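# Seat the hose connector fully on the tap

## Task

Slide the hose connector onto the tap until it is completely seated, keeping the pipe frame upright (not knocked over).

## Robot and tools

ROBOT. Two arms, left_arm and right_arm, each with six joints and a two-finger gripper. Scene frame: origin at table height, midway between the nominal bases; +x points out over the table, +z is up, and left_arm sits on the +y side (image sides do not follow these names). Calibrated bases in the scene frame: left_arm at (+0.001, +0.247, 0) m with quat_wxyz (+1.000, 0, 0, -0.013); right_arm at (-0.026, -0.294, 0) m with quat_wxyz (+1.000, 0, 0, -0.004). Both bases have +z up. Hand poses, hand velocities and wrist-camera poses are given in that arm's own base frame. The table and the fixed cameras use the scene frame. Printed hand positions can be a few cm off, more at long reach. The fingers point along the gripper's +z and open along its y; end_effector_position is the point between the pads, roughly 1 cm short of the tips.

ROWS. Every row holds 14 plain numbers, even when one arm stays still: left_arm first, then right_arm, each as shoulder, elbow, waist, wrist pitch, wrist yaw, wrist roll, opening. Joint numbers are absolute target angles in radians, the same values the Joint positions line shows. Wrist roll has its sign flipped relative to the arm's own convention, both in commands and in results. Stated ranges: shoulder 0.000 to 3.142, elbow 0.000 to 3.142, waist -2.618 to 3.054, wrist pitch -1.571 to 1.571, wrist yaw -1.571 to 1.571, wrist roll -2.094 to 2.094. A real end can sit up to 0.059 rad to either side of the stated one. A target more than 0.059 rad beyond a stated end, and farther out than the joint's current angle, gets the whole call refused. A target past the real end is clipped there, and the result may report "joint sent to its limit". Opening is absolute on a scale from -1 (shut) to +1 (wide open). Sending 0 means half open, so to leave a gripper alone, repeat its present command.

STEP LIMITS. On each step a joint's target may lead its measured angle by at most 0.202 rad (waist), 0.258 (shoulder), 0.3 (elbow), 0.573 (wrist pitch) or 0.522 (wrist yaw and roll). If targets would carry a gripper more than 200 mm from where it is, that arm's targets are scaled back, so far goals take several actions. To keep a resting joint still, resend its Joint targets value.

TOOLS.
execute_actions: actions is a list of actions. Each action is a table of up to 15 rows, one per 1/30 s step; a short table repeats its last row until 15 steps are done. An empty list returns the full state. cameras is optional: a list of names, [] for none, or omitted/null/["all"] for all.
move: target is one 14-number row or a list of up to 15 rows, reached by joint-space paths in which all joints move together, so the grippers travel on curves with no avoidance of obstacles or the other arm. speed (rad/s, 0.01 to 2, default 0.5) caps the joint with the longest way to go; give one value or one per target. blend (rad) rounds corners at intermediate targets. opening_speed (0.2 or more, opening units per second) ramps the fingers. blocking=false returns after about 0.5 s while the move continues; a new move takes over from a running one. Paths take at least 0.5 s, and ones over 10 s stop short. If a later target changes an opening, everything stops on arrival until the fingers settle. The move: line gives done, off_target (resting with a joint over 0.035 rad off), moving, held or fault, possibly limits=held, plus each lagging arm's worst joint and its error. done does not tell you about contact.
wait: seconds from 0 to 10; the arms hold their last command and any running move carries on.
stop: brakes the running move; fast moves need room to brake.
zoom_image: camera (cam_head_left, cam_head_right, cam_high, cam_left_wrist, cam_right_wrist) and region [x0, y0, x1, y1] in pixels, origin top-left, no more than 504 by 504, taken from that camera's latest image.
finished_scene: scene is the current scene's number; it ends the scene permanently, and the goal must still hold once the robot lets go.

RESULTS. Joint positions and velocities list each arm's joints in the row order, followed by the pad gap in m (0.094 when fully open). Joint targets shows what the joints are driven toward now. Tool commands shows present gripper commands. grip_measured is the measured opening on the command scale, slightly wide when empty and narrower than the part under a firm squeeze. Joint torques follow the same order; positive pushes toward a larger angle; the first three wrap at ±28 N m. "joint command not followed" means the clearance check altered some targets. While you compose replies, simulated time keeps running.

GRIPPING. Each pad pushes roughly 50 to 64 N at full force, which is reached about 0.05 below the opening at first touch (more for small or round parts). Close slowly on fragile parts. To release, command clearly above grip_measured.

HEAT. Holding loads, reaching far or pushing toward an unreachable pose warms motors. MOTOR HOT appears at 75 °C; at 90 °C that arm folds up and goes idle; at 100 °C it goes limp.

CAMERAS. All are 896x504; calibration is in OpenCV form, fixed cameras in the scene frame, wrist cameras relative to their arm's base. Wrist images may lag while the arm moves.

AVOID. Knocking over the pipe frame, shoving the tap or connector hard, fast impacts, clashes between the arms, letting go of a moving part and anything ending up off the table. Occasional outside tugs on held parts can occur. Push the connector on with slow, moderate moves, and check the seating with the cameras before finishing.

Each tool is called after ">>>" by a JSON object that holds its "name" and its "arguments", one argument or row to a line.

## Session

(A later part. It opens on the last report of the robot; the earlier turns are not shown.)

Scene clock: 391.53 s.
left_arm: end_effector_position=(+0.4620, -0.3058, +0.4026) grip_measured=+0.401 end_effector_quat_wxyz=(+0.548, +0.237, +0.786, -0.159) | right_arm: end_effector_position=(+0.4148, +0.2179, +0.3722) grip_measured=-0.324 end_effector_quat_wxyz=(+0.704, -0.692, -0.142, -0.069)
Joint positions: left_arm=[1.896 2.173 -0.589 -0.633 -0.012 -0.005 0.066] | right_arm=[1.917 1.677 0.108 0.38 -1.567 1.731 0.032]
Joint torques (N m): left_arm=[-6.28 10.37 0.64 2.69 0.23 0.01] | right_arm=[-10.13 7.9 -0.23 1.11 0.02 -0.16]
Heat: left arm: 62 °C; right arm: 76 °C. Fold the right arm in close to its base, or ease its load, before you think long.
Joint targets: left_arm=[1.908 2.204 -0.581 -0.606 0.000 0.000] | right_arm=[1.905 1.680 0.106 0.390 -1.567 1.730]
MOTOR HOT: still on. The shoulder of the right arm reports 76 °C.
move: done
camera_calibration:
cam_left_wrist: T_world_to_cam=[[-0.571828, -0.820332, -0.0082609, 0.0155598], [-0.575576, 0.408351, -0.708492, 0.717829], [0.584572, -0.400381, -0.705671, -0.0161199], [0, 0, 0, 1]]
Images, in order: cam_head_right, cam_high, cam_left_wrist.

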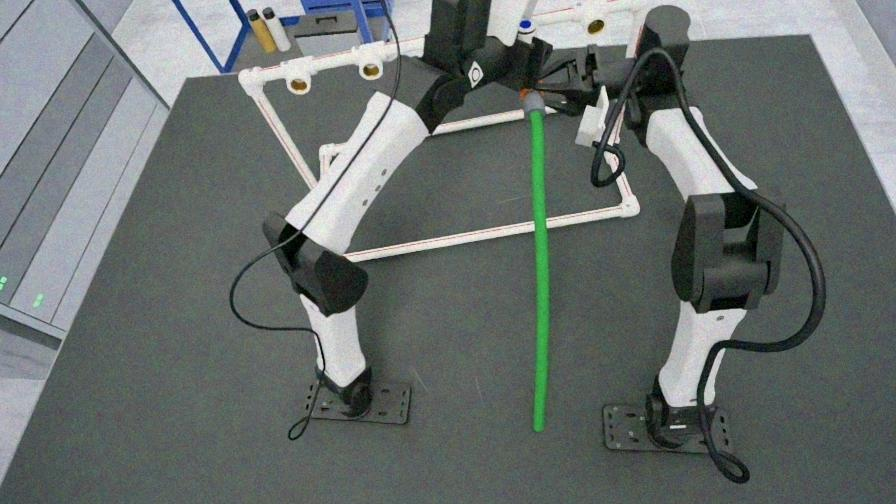

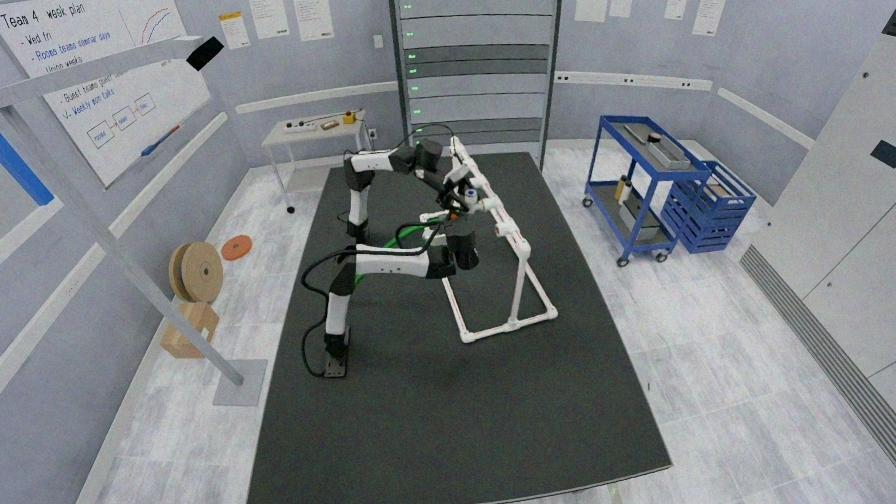

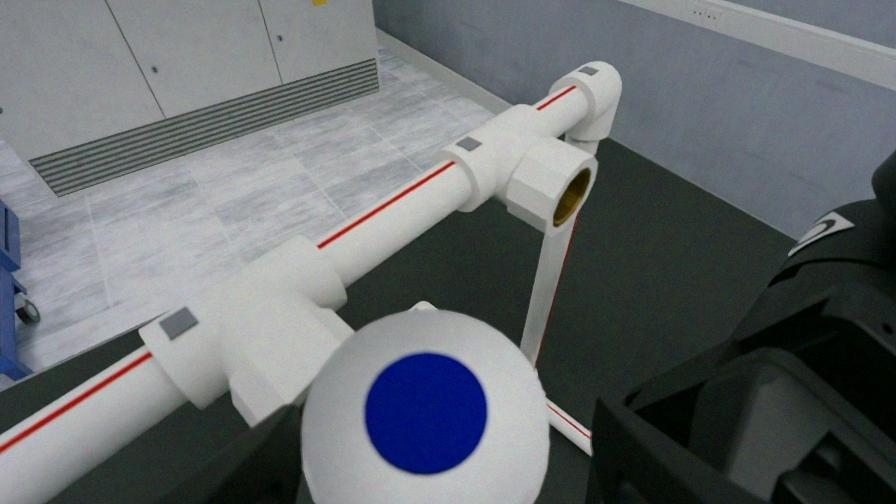

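>>> {"name": "move", "arguments": {
  "target": [
    [1.908,2.25,-0.588,-0.652,0,0,0.4, 1.905,1.68,0.106,0.39,-1.567,1.73,-0.8],
    [1.908,2.25,-0.588,-0.652,0,0,-0.9, 1.905,1.68,0.106,0.39,-1.567,1.73,-0.8]
  ],
  "speed": 0.15,
  "opening_speed": 0.5,
  "cameras": ["cam_high","cam_left_wrist","cam_head_right","cam_head_left"]
}}

>>> {"name": "zoom_image", "arguments": {
  "camera": "cam_high",
  "region": [400, 150, 520, 250]
}}

Scene clock: 399.23 s.
left_arm: end_effector_position=(+0.4604, -0.3013, +0.4203) grip_measured=-0.263 end_effector_quat_wxyz=(+0.561, +0.233, +0.778, -0.160) | right_arm: end_effector_position=(+0.4148, +0.2179, +0.3722) grip_measured=-0.324 end_effector_quat_wxyz=(+0.704, -0.692, -0.142, -0.069)
Joint positions: left_arm=[1.896 2.222 -0.584 -0.651 -0.014 -0.009 0.035] | right_arm=[1.917 1.677 0.108 0.38 -1.567 1.731 0.032]
Joint torques (N m): left_arm=[-6.15 9.99 -0.34 2.37 0.25 0.08] | right_arm=[-10.14 7.9 -0.21 1.1 0.02 -0.15]
Heat: left arm: 63 °C; right arm: 75 °C. Fold the right arm in close to its base, or ease its load, before you think long.
Joint targets: left_arm=[1.908 2.250 -0.588 -0.652 0.000 0.000] | right_arm=[1.905 1.680 0.106 0.390 -1.567 1.730]
MOTOR HOT: still on. The shoulder of the right arm reports 75 °C.
move: done
camera_calibration:
cam_left_wrist: T_world_to_cam=[[-0.567341, -0.823379, -0.0130968, 0.0175213], [-0.557693, 0.395877, -0.729561, 0.7244], [0.60589, -0.406606, -0.68379, -0.0218078], [0, 0, 0, 1]]
Images, in order: cam_head_left, cam_head_right, cam_high, cam_left_wrist.

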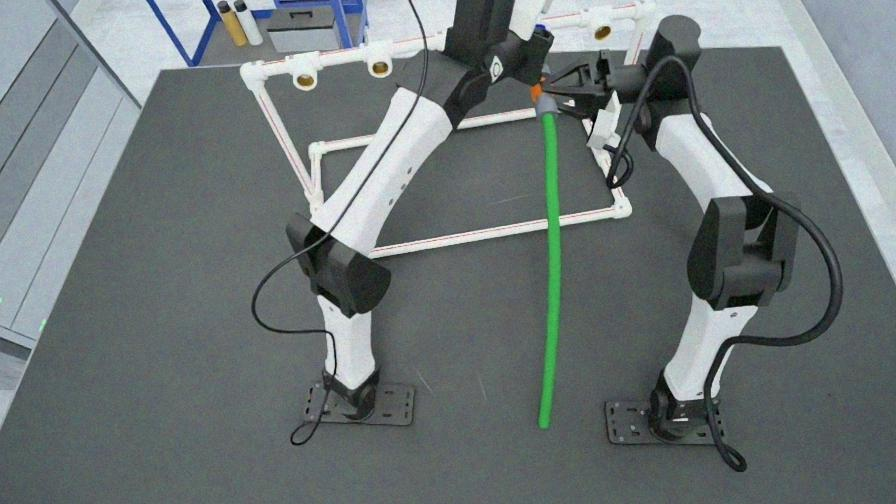

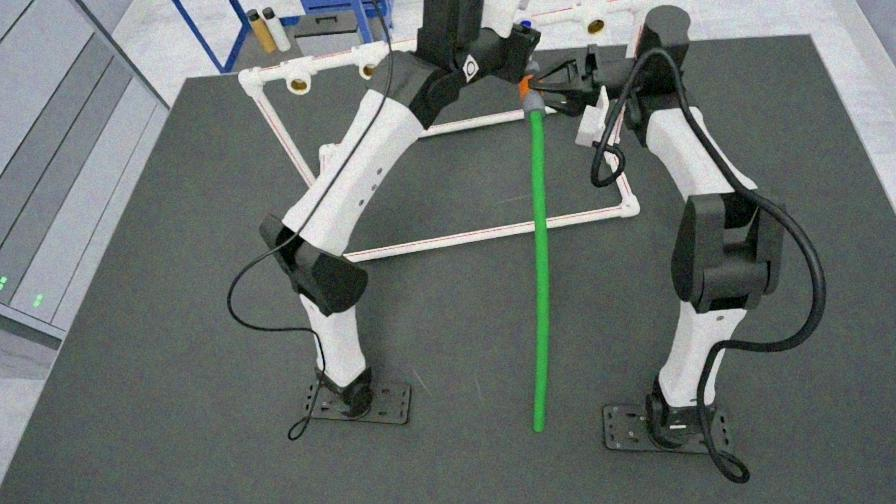

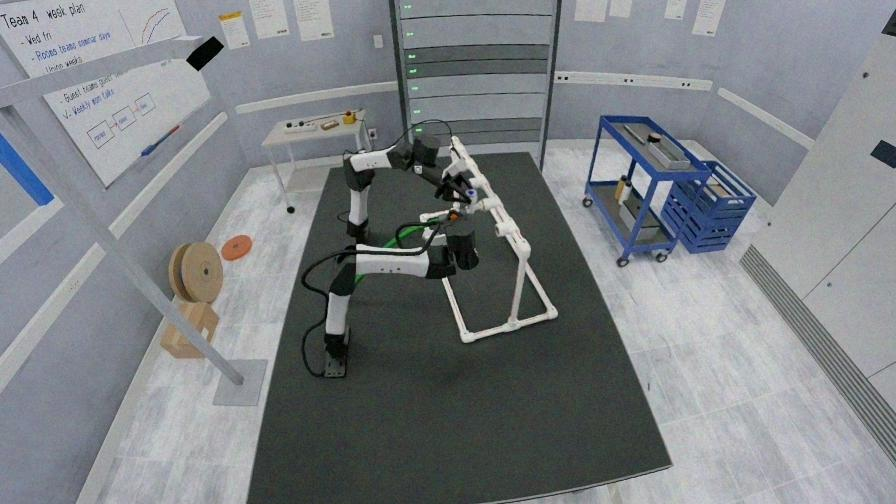

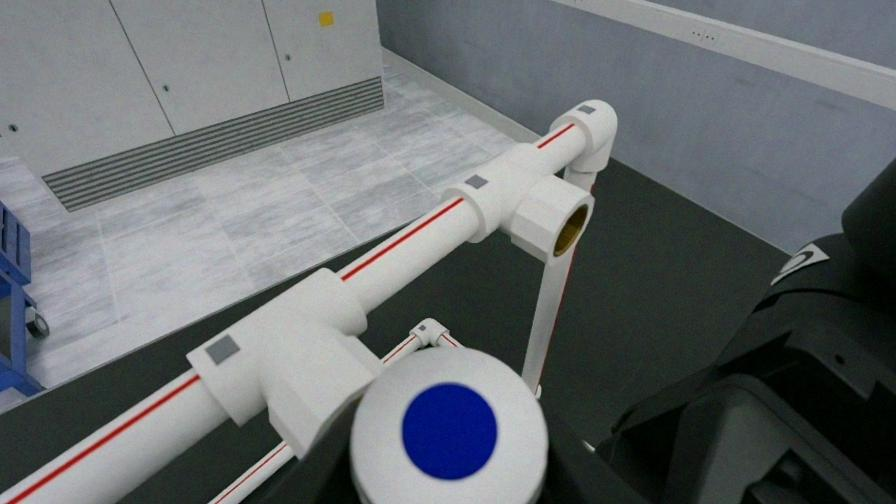

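Scaled by 4.200 from the camera's 896x504 image, which has a finer 1280x720 frame.

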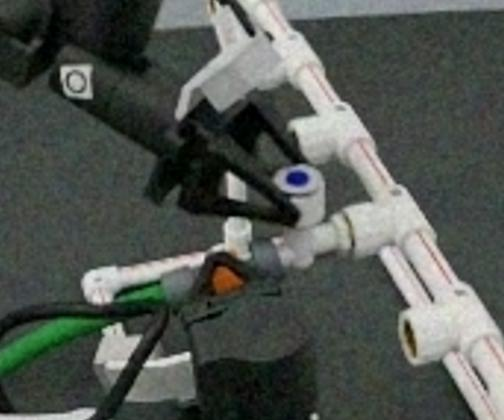

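>>> {"name": "move", "arguments": {
  "target": [1.908,2.25,-0.588,-0.652,0,0,-0.9, 2.02,1.89,0.102,0.34,-1.567,1.73,-0.8],
  "speed": 0.15
}}

>>> {"name": "zoom_image", "arguments": {
  "camera": "cam_head_right",
  "region": [480, 10, 600, 130]
}}

>>> {"name": "zoom_image", "arguments": {
  "camera": "cam_high",
  "region": [420, 170, 520, 250]
}}

Scene clock: 403.63 s.
left_arm: end_effector_position=(+0.4791, -0.2885, +0.4208) grip_measured=-0.263 end_effector_quat_wxyz=(+0.576, +0.211, +0.776, -0.143) | right_arm: end_effector_position=(+0.4358, +0.2270, +0.3739) grip_measured=-0.324 end_effector_quat_wxyz=(+0.705, -0.692, -0.144, -0.061)
Joint positions: left_arm=[1.915 2.222 -0.556 -0.606 -0.046 -0.009 0.035] | right_arm=[2.019 1.83 0.123 0.317 -1.567 1.736 0.032]
Joint torques (N m): left_arm=[-7.82 10.04 -2.77 1.83 0.65 0.06] | right_arm=[-9.7 13.68 -1.92 1.24 0.01 -0.2]
Heat: left arm: 63 °C; right arm: 74 °C. Fold the right arm in close to its base, or ease its load, before you think long.
Joint targets: left_arm=[1.908 2.250 -0.588 -0.652 0.000 0.000] | right_arm=[2.020 1.890 0.102 0.340 -1.567 1.730]
MOTOR HOT: still on. The shoulder of the right arm reports 74 °C.
move: off_target (left_arm, right_arm); left_arm: the wrist pitch is farthest, 0.046 rad from its target; right_arm: the elbow is farthest, 0.060 rad from its target
camera_calibration:
cam_left_wrist: T_world_to_cam=[[-0.518399, -0.854844, -0.0224619, 0.0100478], [-0.559422, 0.35888, -0.747163, 0.727755], [0.646768, -0.374763, -0.664261, -0.0461556], [0, 0, 0, 1]]
cam_right_wrist: T_world_to_cam=[[-0.274851, -0.051618, 0.9601, -0.228667], [0.919608, -0.305608, 0.246829, -0.381601], [0.280674, 0.950757, 0.131465, -0.301132], [0, 0, 0, 1]]

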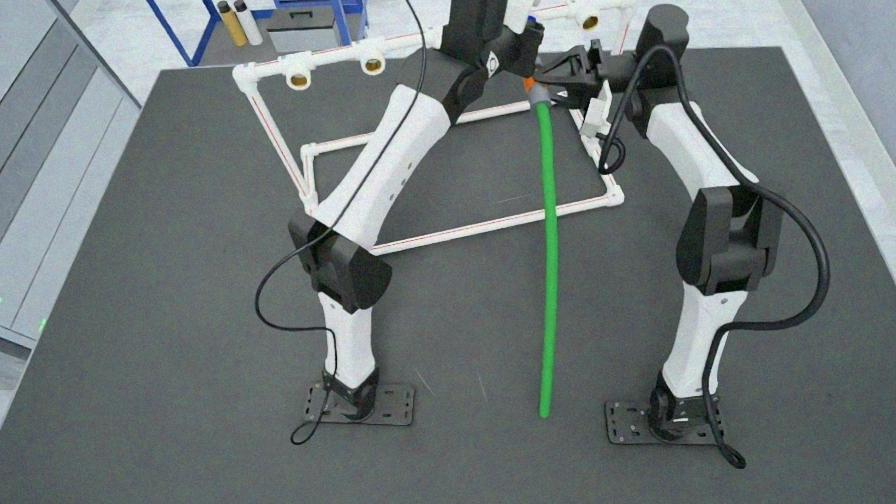

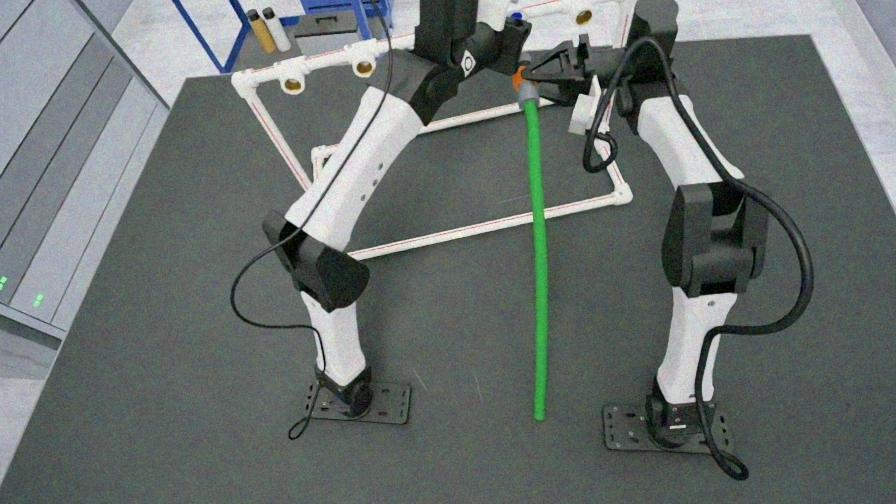

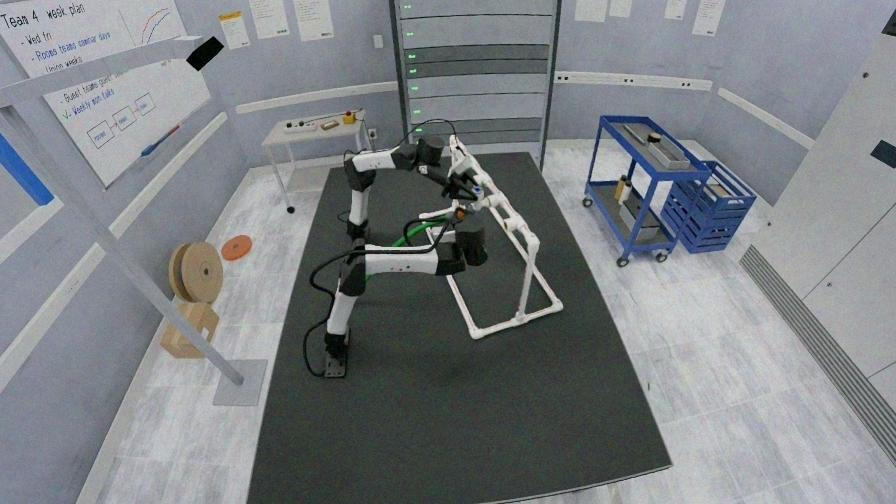

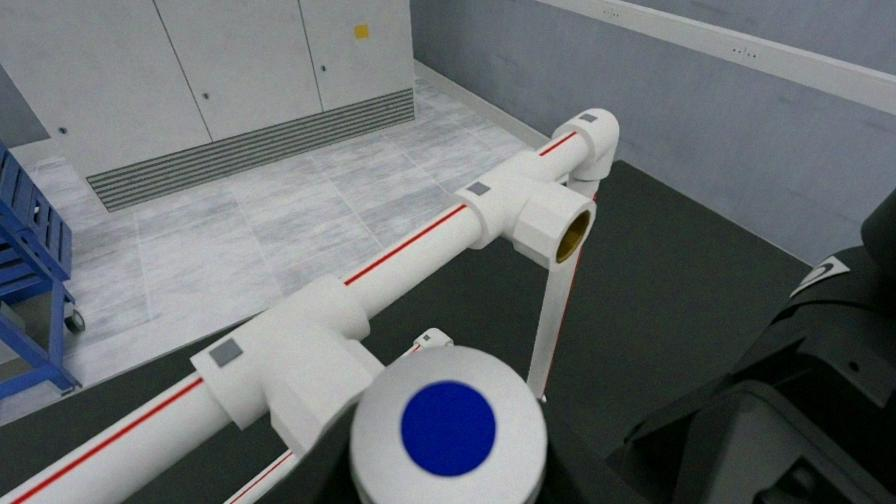

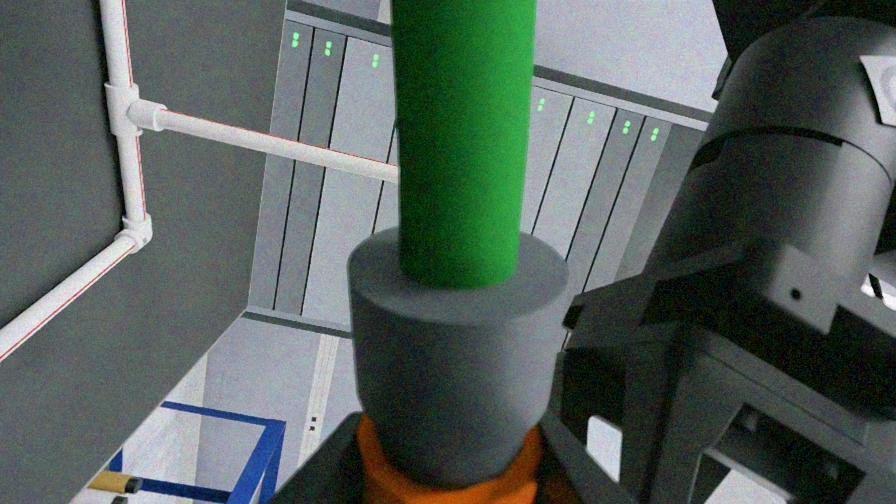

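Scaled by 4.200 from the camera's 896x504 image, which has a finer 1280x720 frame.

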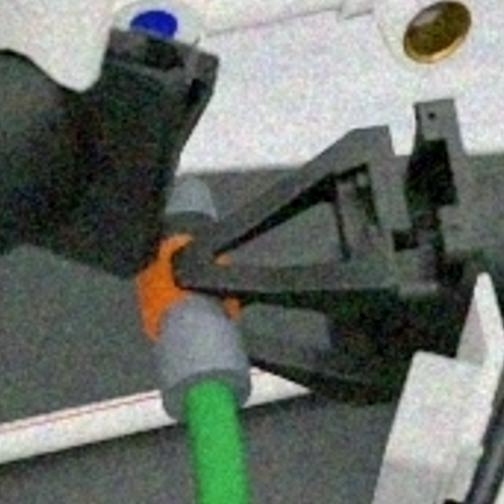

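Scaled by 5.040 from the camera's 896x504 image, which has a finer 1280x720 frame.

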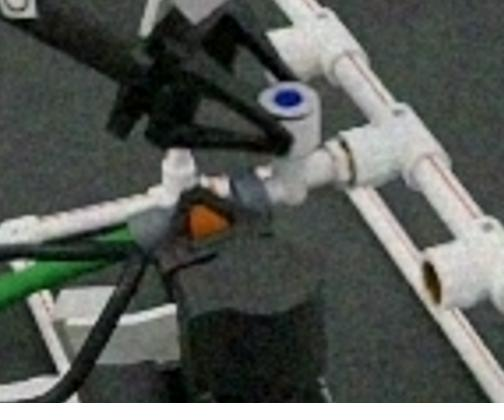

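>>> {"name": "move", "arguments": {
  "target": [1.848,2.18,-0.64,-0.64,-0.03,0,-0.9, 2.03,1.9,0.1,0.335,-1.567,1.73,-0.8],
  "speed": 0.1
}}

>>> {"name": "zoom_image", "arguments": {
  "camera": "cam_head_right",
  "region": [480, 10, 600, 130]
}}

>>> {"name": "zoom_image", "arguments": {
  "camera": "cam_high",
  "region": [420, 170, 520, 250]
}}

Scene clock: 409.93 s.
left_arm: end_effector_position=(+0.4813, -0.2894, +0.4200) grip_measured=-0.263 end_effector_quat_wxyz=(+0.586, +0.201, +0.774, -0.134) | right_arm: end_effector_position=(+0.4380, +0.2262, +0.3739) grip_measured=-0.324 end_effector_quat_wxyz=(+0.705, -0.692, -0.144, -0.062)
Joint positions: left_arm=[1.908 2.191 -0.568 -0.566 -0.086 -0.005 0.035] | right_arm=[2.026 1.84 0.121 0.313 -1.567 1.737 0.032]
Joint torques (N m): left_arm=[-12.03 6.39 -6.32 1.49 0.76 0.02] | right_arm=[-9.55 13.59 -1.88 1.22 0.01 -0.23]
Heat: left arm: 63 °C; right arm: 74 °C. Fold the right arm in close to its base, or ease its load, before you think long.
Joint targets: left_arm=[1.848 2.180 -0.640 -0.640 -0.030 0.000] | right_arm=[2.030 1.900 0.100 0.335 -1.567 1.730]
MOTOR HOT: still on. The shoulder of the right arm reports 74 °C.
move: off_target (left_arm, right_arm); left_arm: the wrist pitch is farthest, 0.074 rad from its target; right_arm: the elbow is farthest, 0.060 rad from its target
camera_calibration:
cam_left_wrist: T_world_to_cam=[[-0.493779, -0.869077, -0.0298123, -0.00243351], [-0.555724, 0.341741, -0.757882, 0.72646], [0.668845, -0.357658, -0.651711, -0.0594229], [0, 0, 0, 1]]
cam_right_wrist: T_world_to_cam=[[-0.275696, -0.0510723, 0.959887, -0.227782], [0.918719, -0.307734, 0.247498, -0.383234], [0.28275, 0.950101, 0.131762, -0.301861], [0, 0, 0, 1]]

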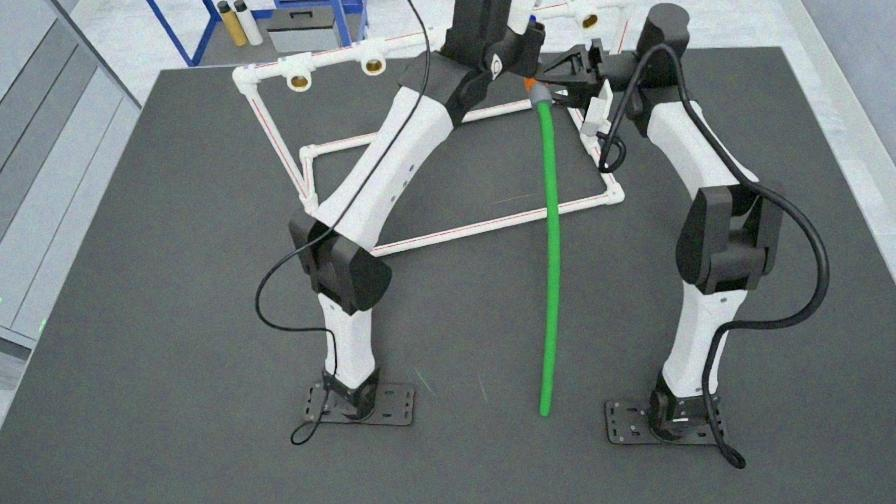

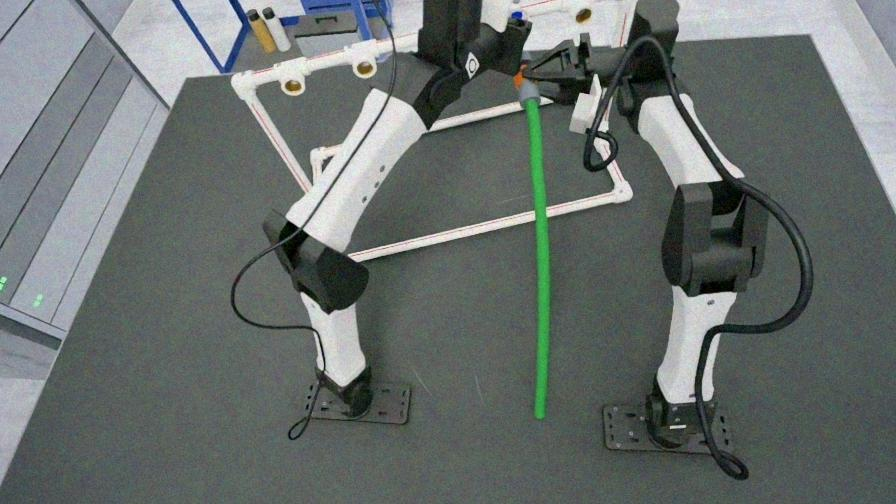

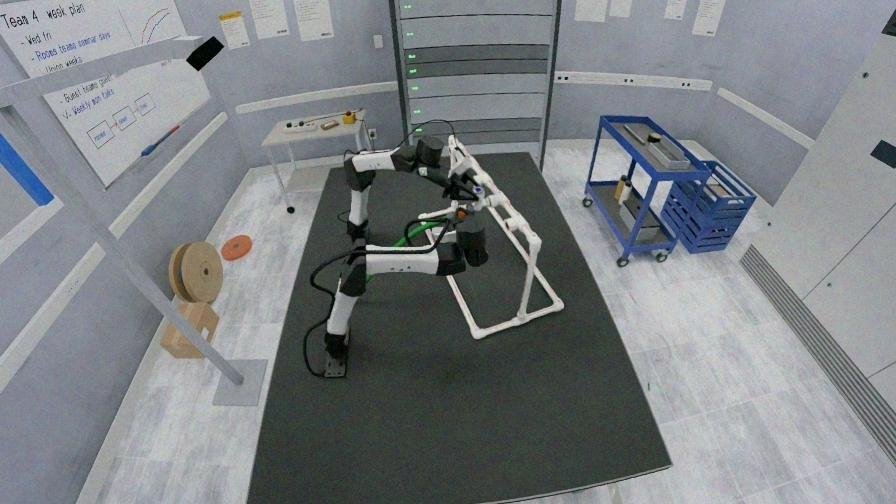

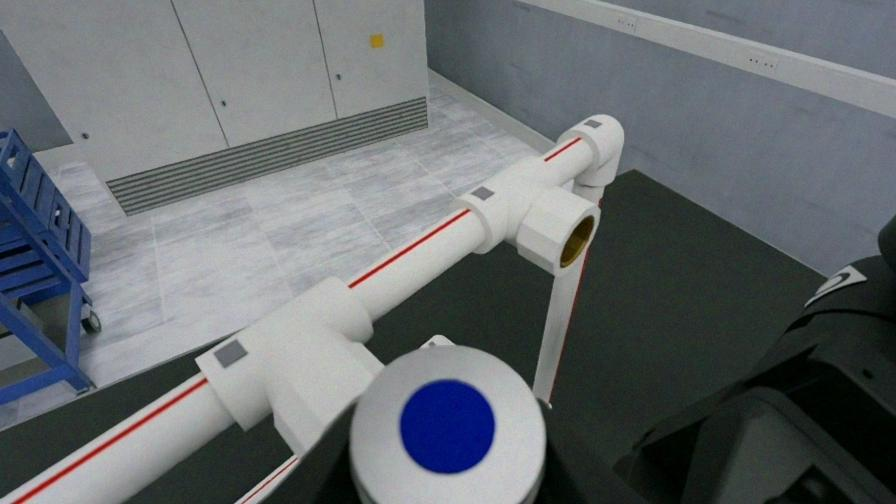

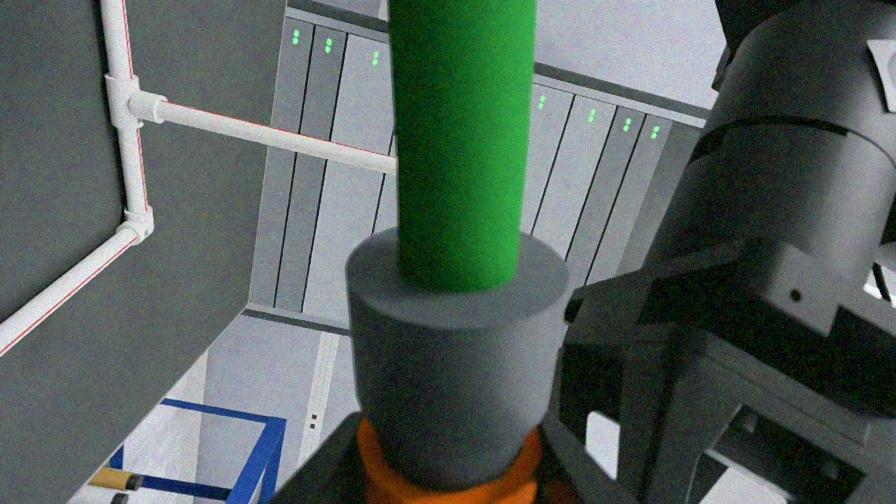

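Scaled by 4.200 from the camera's 896x504 image, which has a finer 1280x720 frame.

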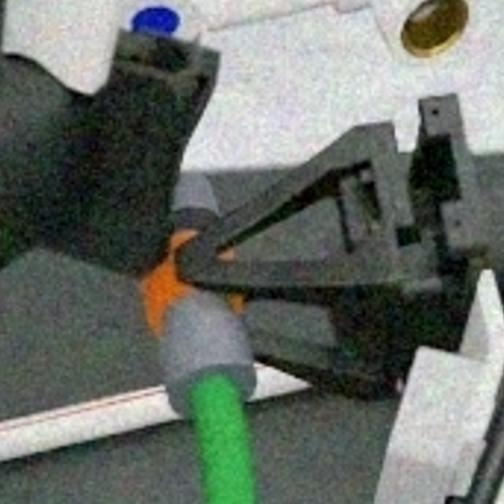

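Scaled by 5.040 from the camera's 896x504 image, which has a finer 1280x720 frame.

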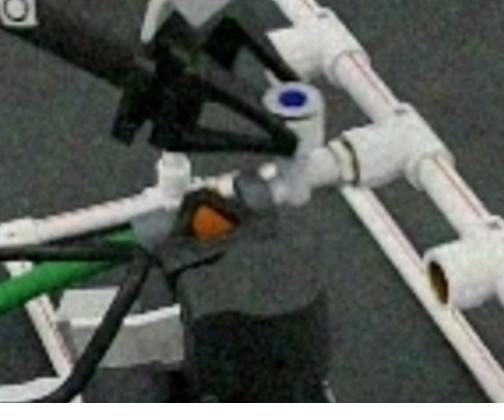

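>>> {"name": "move", "arguments": {
  "target": [
    [1.908,2.205,-0.568,-0.58,-0.07,0,-0.9, 2.01,1.85,0.115,0.33,-1.567,1.73,-0.8],
    [1.908,2.205,-0.568,-0.58,-0.07,0,0.4, 2.01,1.85,0.115,0.33,-1.567,1.73,-0.8],
    [1.66,2.168,-0.57,-0.838,0,0,0.4, 2.01,1.85,0.105,0.33,-1.567,1.73,-0.8]
  ],
  "speed": [0.15,0.2,0.3],
  "opening_speed": 1,
  "cameras": ["cam_head_left","cam_head_right","cam_left_wrist"]
}}

>>> {"name": "zoom_image", "arguments": {
  "camera": "cam_head_left",
  "region": [480, 0, 620, 140]
}}

>>> {"name": "zoom_image", "arguments": {
  "camera": "cam_left_wrist",
  "region": [380, 180, 700, 480]
}}

Scene clock: 420.13 s.
left_arm: end_effector_position=(+0.3986, -0.2486, +0.4587) grip_measured=+0.399 end_effector_quat_wxyz=(+0.552, +0.226, +0.788, -0.153) | right_arm: end_effector_position=(+0.4380, +0.2262, +0.3736) grip_measured=-0.324 end_effector_quat_wxyz=(+0.705, -0.692, -0.144, -0.062)
Joint positions: left_arm=[1.686 2.172 -0.563 -0.837 -0.013 -0.005 0.066] | right_arm=[2.026 1.84 0.121 0.313 -1.567 1.737 0.032]
Joint torques (N m): left_arm=[-7.19 6.26 -0.65 2.33 0.26 0] | right_arm=[-11.29 8.57 -1.43 1.18 0.01 -0.22]
Joint targets: left_arm=[1.660 2.168 -0.570 -0.838 0.000 0.000] | right_arm=[2.010 1.850 0.105 0.330 -1.567 1.730]
MOTOR HOT: cleared for the motors of the right arm.
move: done
camera_calibration:
cam_left_wrist: T_world_to_cam=[[-0.549506, -0.835453, -0.00791501, 0.0138097], [-0.583314, 0.390414, -0.712265, 0.698099], [0.598154, -0.386777, -0.701866, 0.0796487], [0, 0, 0, 1]]
Images, in order: cam_head_left, cam_head_right, cam_left_wrist.

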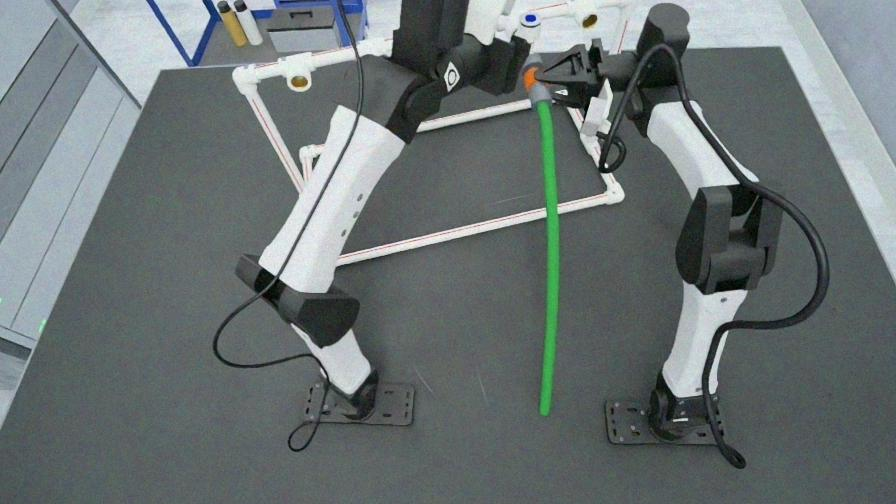

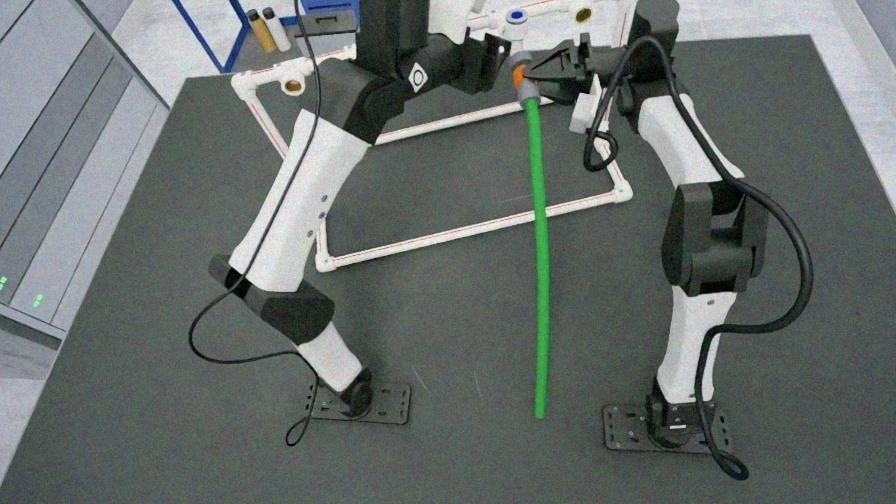

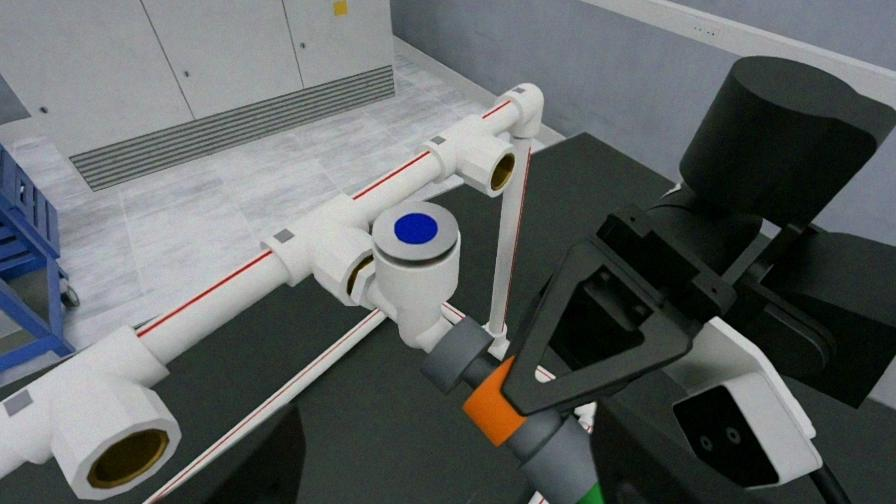

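Scaled by 3.600 from the camera's 896x504 image, which has a finer 1280x720 frame.

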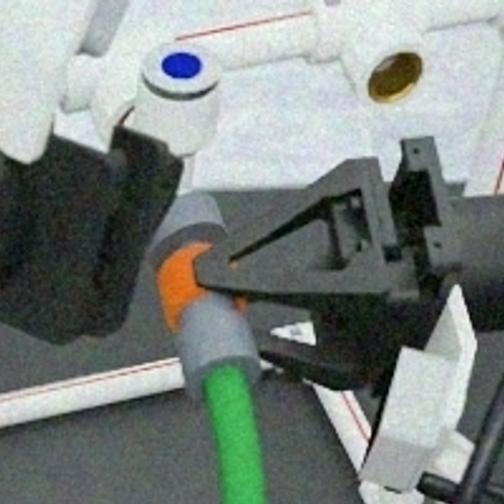

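Scaled by 1.575 from the camera's 896x504 image, which has a finer 1280x720 frame.

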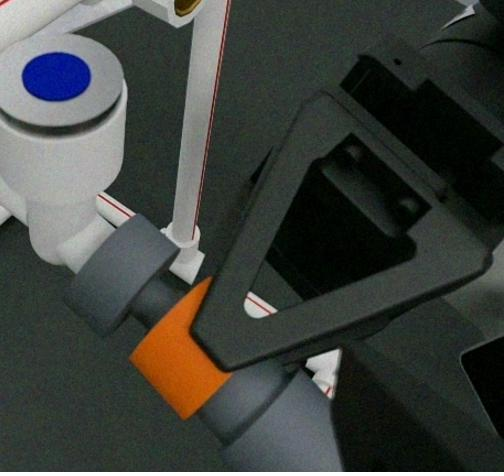

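>>> {"name": "move", "arguments": {
  "target": [
    [1.46,1.314,0.4,-1.425,0,0,-1, 2.01,1.85,0.105,0.33,-1.567,1.73,-0.8],
    [1.523,0.907,0.4,-0.955,0,0,-1, 2.01,1.85,0.105,0.33,-1.567,1.73,-0.8],
    [1.786,1.193,0.31,-0.978,0,0,-1, 2.01,1.85,0.105,0.33,-1.567,1.73,-0.8]
  ],
  "speed": [0.9,0.4,0.15],
  "cameras": ["cam_head_left","cam_head_right"]
}}

>>> {"name": "zoom_image", "arguments": {
  "camera": "cam_head_left",
  "region": [480, 0, 620, 140]
}}

Scene clock: 436.13 s.
left_arm: end_effector_position=(+0.2911, +0.0945, +0.0363) grip_measured=-0.987 end_effector_quat_wxyz=(-0.004, -0.152, +0.988, -0.003) | right_arm: end_effector_position=(+0.4377, +0.2267, +0.3736) grip_measured=-0.324 end_effector_quat_wxyz=(+0.705, -0.692, -0.144, -0.062)
Joint positions: left_arm=[1.772 1.167 0.317 -0.975 0.005 -0.013 0.001] | right_arm=[2.026 1.84 0.122 0.313 -1.567 1.737 0.032]
Joint torques (N m): left_arm=[-4.44 8.87 -0.51 0.27 0.06 0.11] | right_arm=[-11.28 8.58 -1.54 1.17 0.01 -0.22]
Joint targets: left_arm=[1.786 1.193 0.310 -0.978 0.000 0.000] | right_arm=[2.010 1.850 0.105 0.330 -1.567 1.730]
move: done
Images, in order: cam_head_left, cam_head_right.

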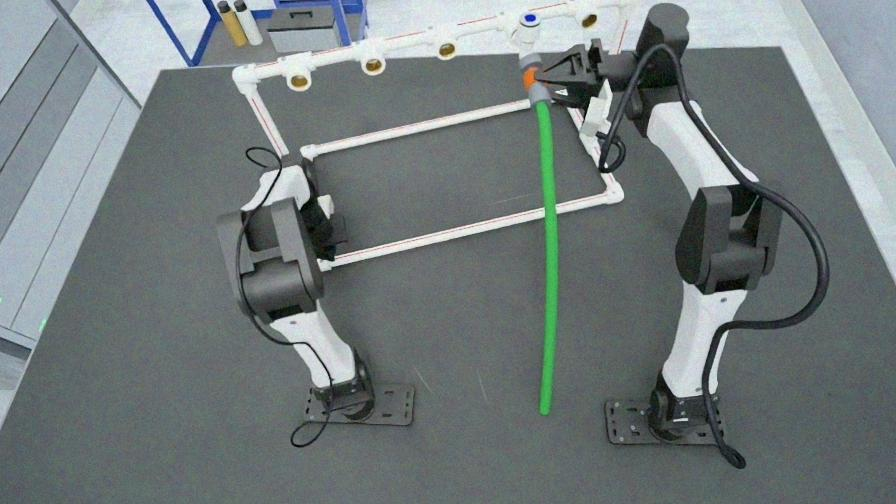

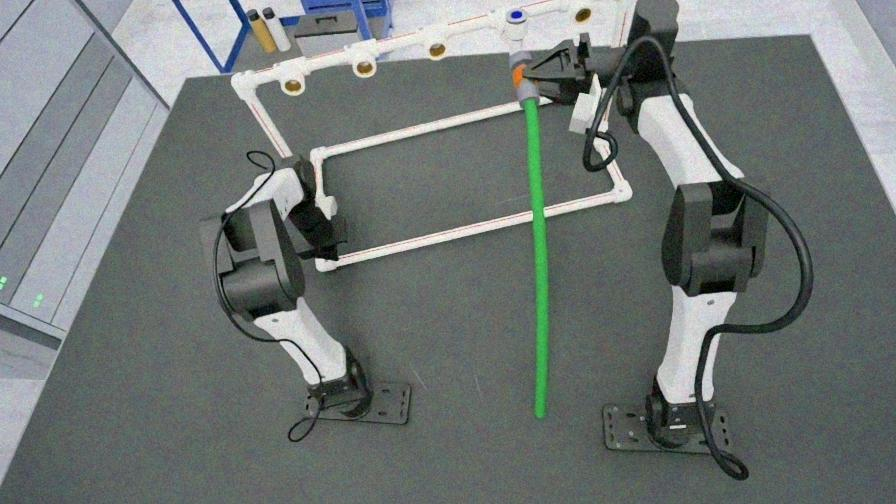

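Scaled by 3.600 from the camera's 896x504 image, which has a finer 1280x720 frame.

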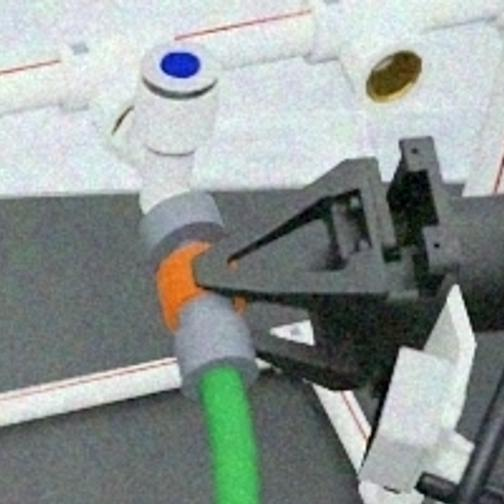

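>>> {"name": "move", "arguments": {
  "target": [1.947,1.42,0.275,-1.03,0,0,-1, 2.01,1.85,0.105,0.33,-1.567,1.73,-0.8],
  "speed": 0.12,
  "cameras": ["cam_head_left","cam_head_right"]
}}

>>> {"name": "zoom_image", "arguments": {
  "camera": "cam_head_left",
  "region": [480, 0, 620, 140]
}}

>>> {"name": "zoom_image", "arguments": {
  "camera": "cam_head_right",
  "region": [460, 0, 600, 140]
}}

Scene clock: 440.97 s.
left_arm: end_effector_position=(+0.3439, +0.0986, +0.0407) grip_measured=-0.987 end_effector_quat_wxyz=(+0.008, -0.134, +0.991, -0.001) | right_arm: end_effector_position=(+0.4377, +0.2267, +0.3736) grip_measured=-0.324 end_effector_quat_wxyz=(+0.705, -0.692, -0.144, -0.062)
Joint positions: left_arm=[1.931 1.393 0.282 -1.018 0.005 -0.013 0.001] | right_arm=[2.026 1.84 0.122 0.313 -1.567 1.737 0.032]
Joint torques (N m): left_arm=[-5.55 9.11 -0.64 0.24 0.04 0.11] | right_arm=[-11.29 8.57 -1.55 1.18 0 -0.23]
Joint targets: left_arm=[1.947 1.420 0.275 -1.030 0.000 0.000] | right_arm=[2.010 1.850 0.105 0.330 -1.567 1.730]
move: done
Images, in order: cam_head_left, cam_head_right.

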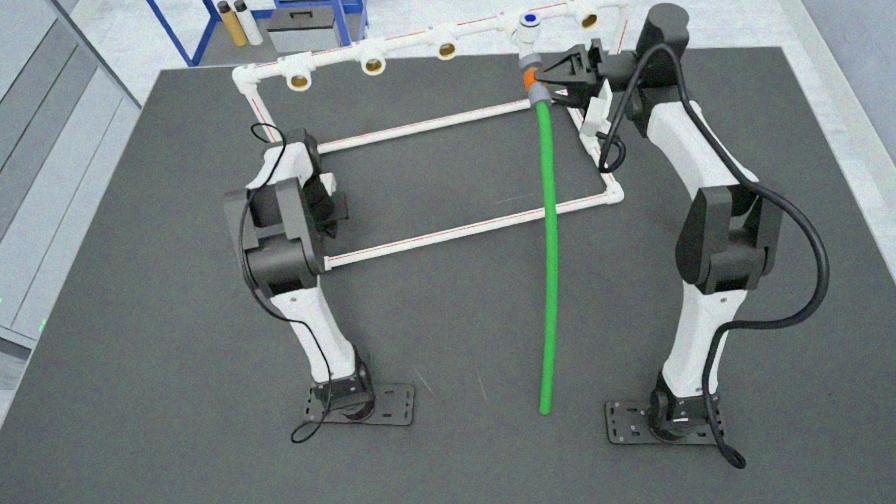

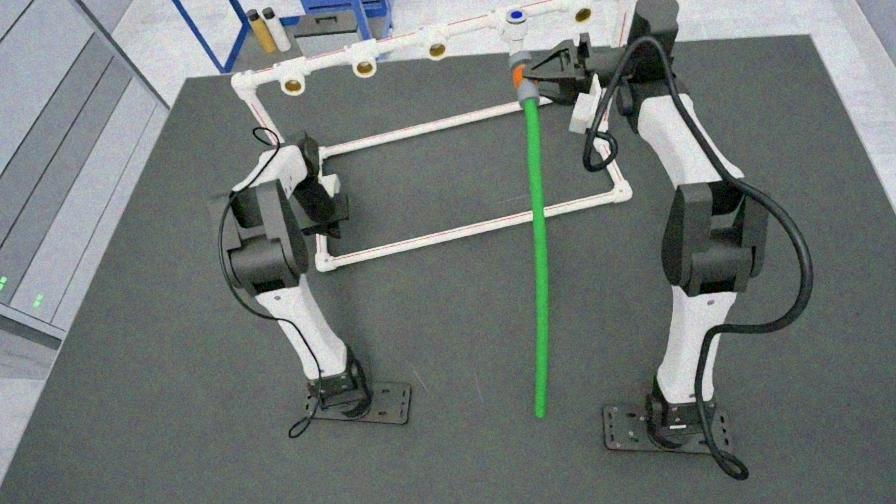

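Scaled by 3.600 from the camera's 896x504 image, which has a finer 1280x720 frame.

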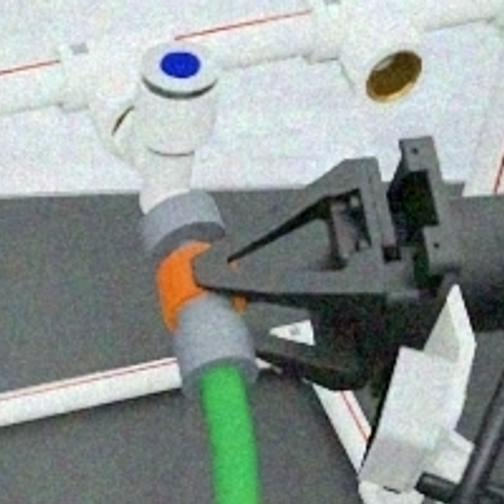

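Scaled by 3.600 from the camera's 896x504 image, which has a finer 1280x720 frame.

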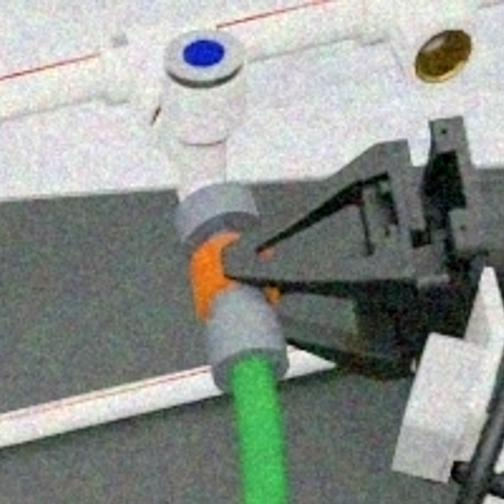

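>>> {"name": "move", "arguments": {
  "target": [
    [1.70,1.42,0.3,-1.29,0,0,-1, 2.01,1.85,0.105,0.33,-1.567,1.73,-0.8],
    [1.46,1.314,0.4,-1.425,0,0,-1, 2.01,1.85,0.105,0.33,-1.567,1.73,-0.8],
    [1.558,0.864,0.4,-0.867,0,0,-1, 2.01,1.85,0.105,0.33,-1.567,1.73,-0.8],
    [1.822,1.17,0.31,-0.903,0,0,-1, 2.01,1.85,0.105,0.33,-1.567,1.73,-0.8]
  ],
  "speed": [0.4,0.5,0.35,0.15],
  "cameras": ["cam_head_left","cam_head_right"]
}}

Scene clock: 450.63 s.
left_arm: end_effector_position=(+0.2902, +0.0948, +0.0199) grip_measured=-0.987 end_effector_quat_wxyz=(-0.012, -0.152, +0.988, -0.004) | right_arm: end_effector_position=(+0.4386, +0.2251, +0.3736) grip_measured=-0.324 end_effector_quat_wxyz=(+0.704, -0.692, -0.143, -0.063)
Joint positions: left_arm=[1.807 1.14 0.318 -0.928 0.005 -0.012 0.001] | right_arm=[2.026 1.84 0.118 0.313 -1.567 1.737 0.032]
Joint torques (N m): left_arm=[-4.57 9.1 -0.68 0.57 0.06 0.1] | right_arm=[-11.28 8.59 -1.18 1.18 0.01 -0.22]
Joint targets: left_arm=[1.822 1.170 0.310 -0.903 0.000 0.000] | right_arm=[2.010 1.850 0.105 0.330 -1.567 1.730]
move: done
Images, in order: cam_head_left, cam_head_right.

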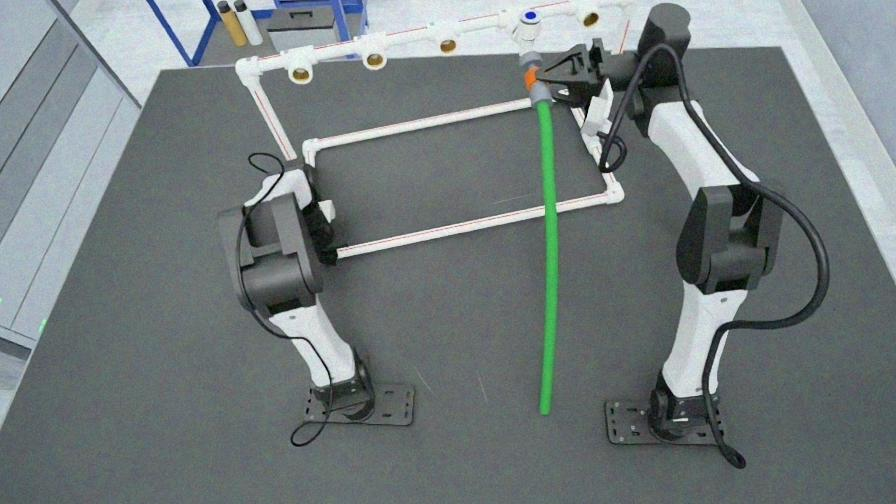

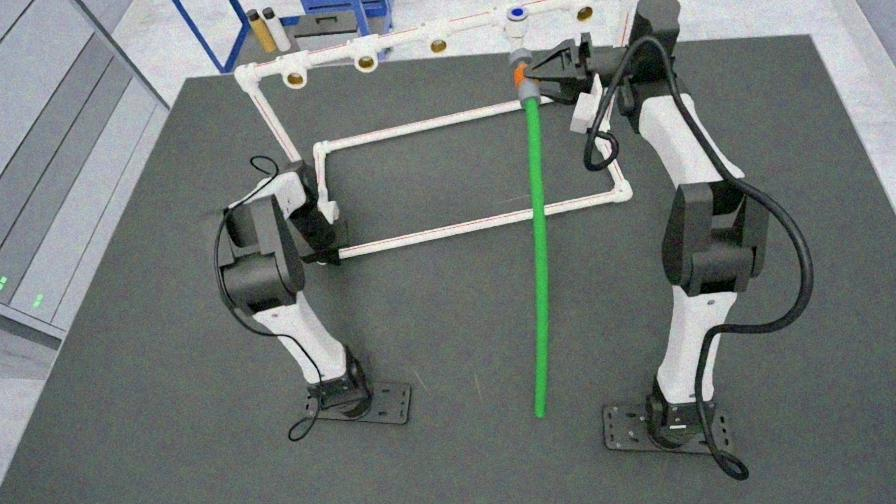

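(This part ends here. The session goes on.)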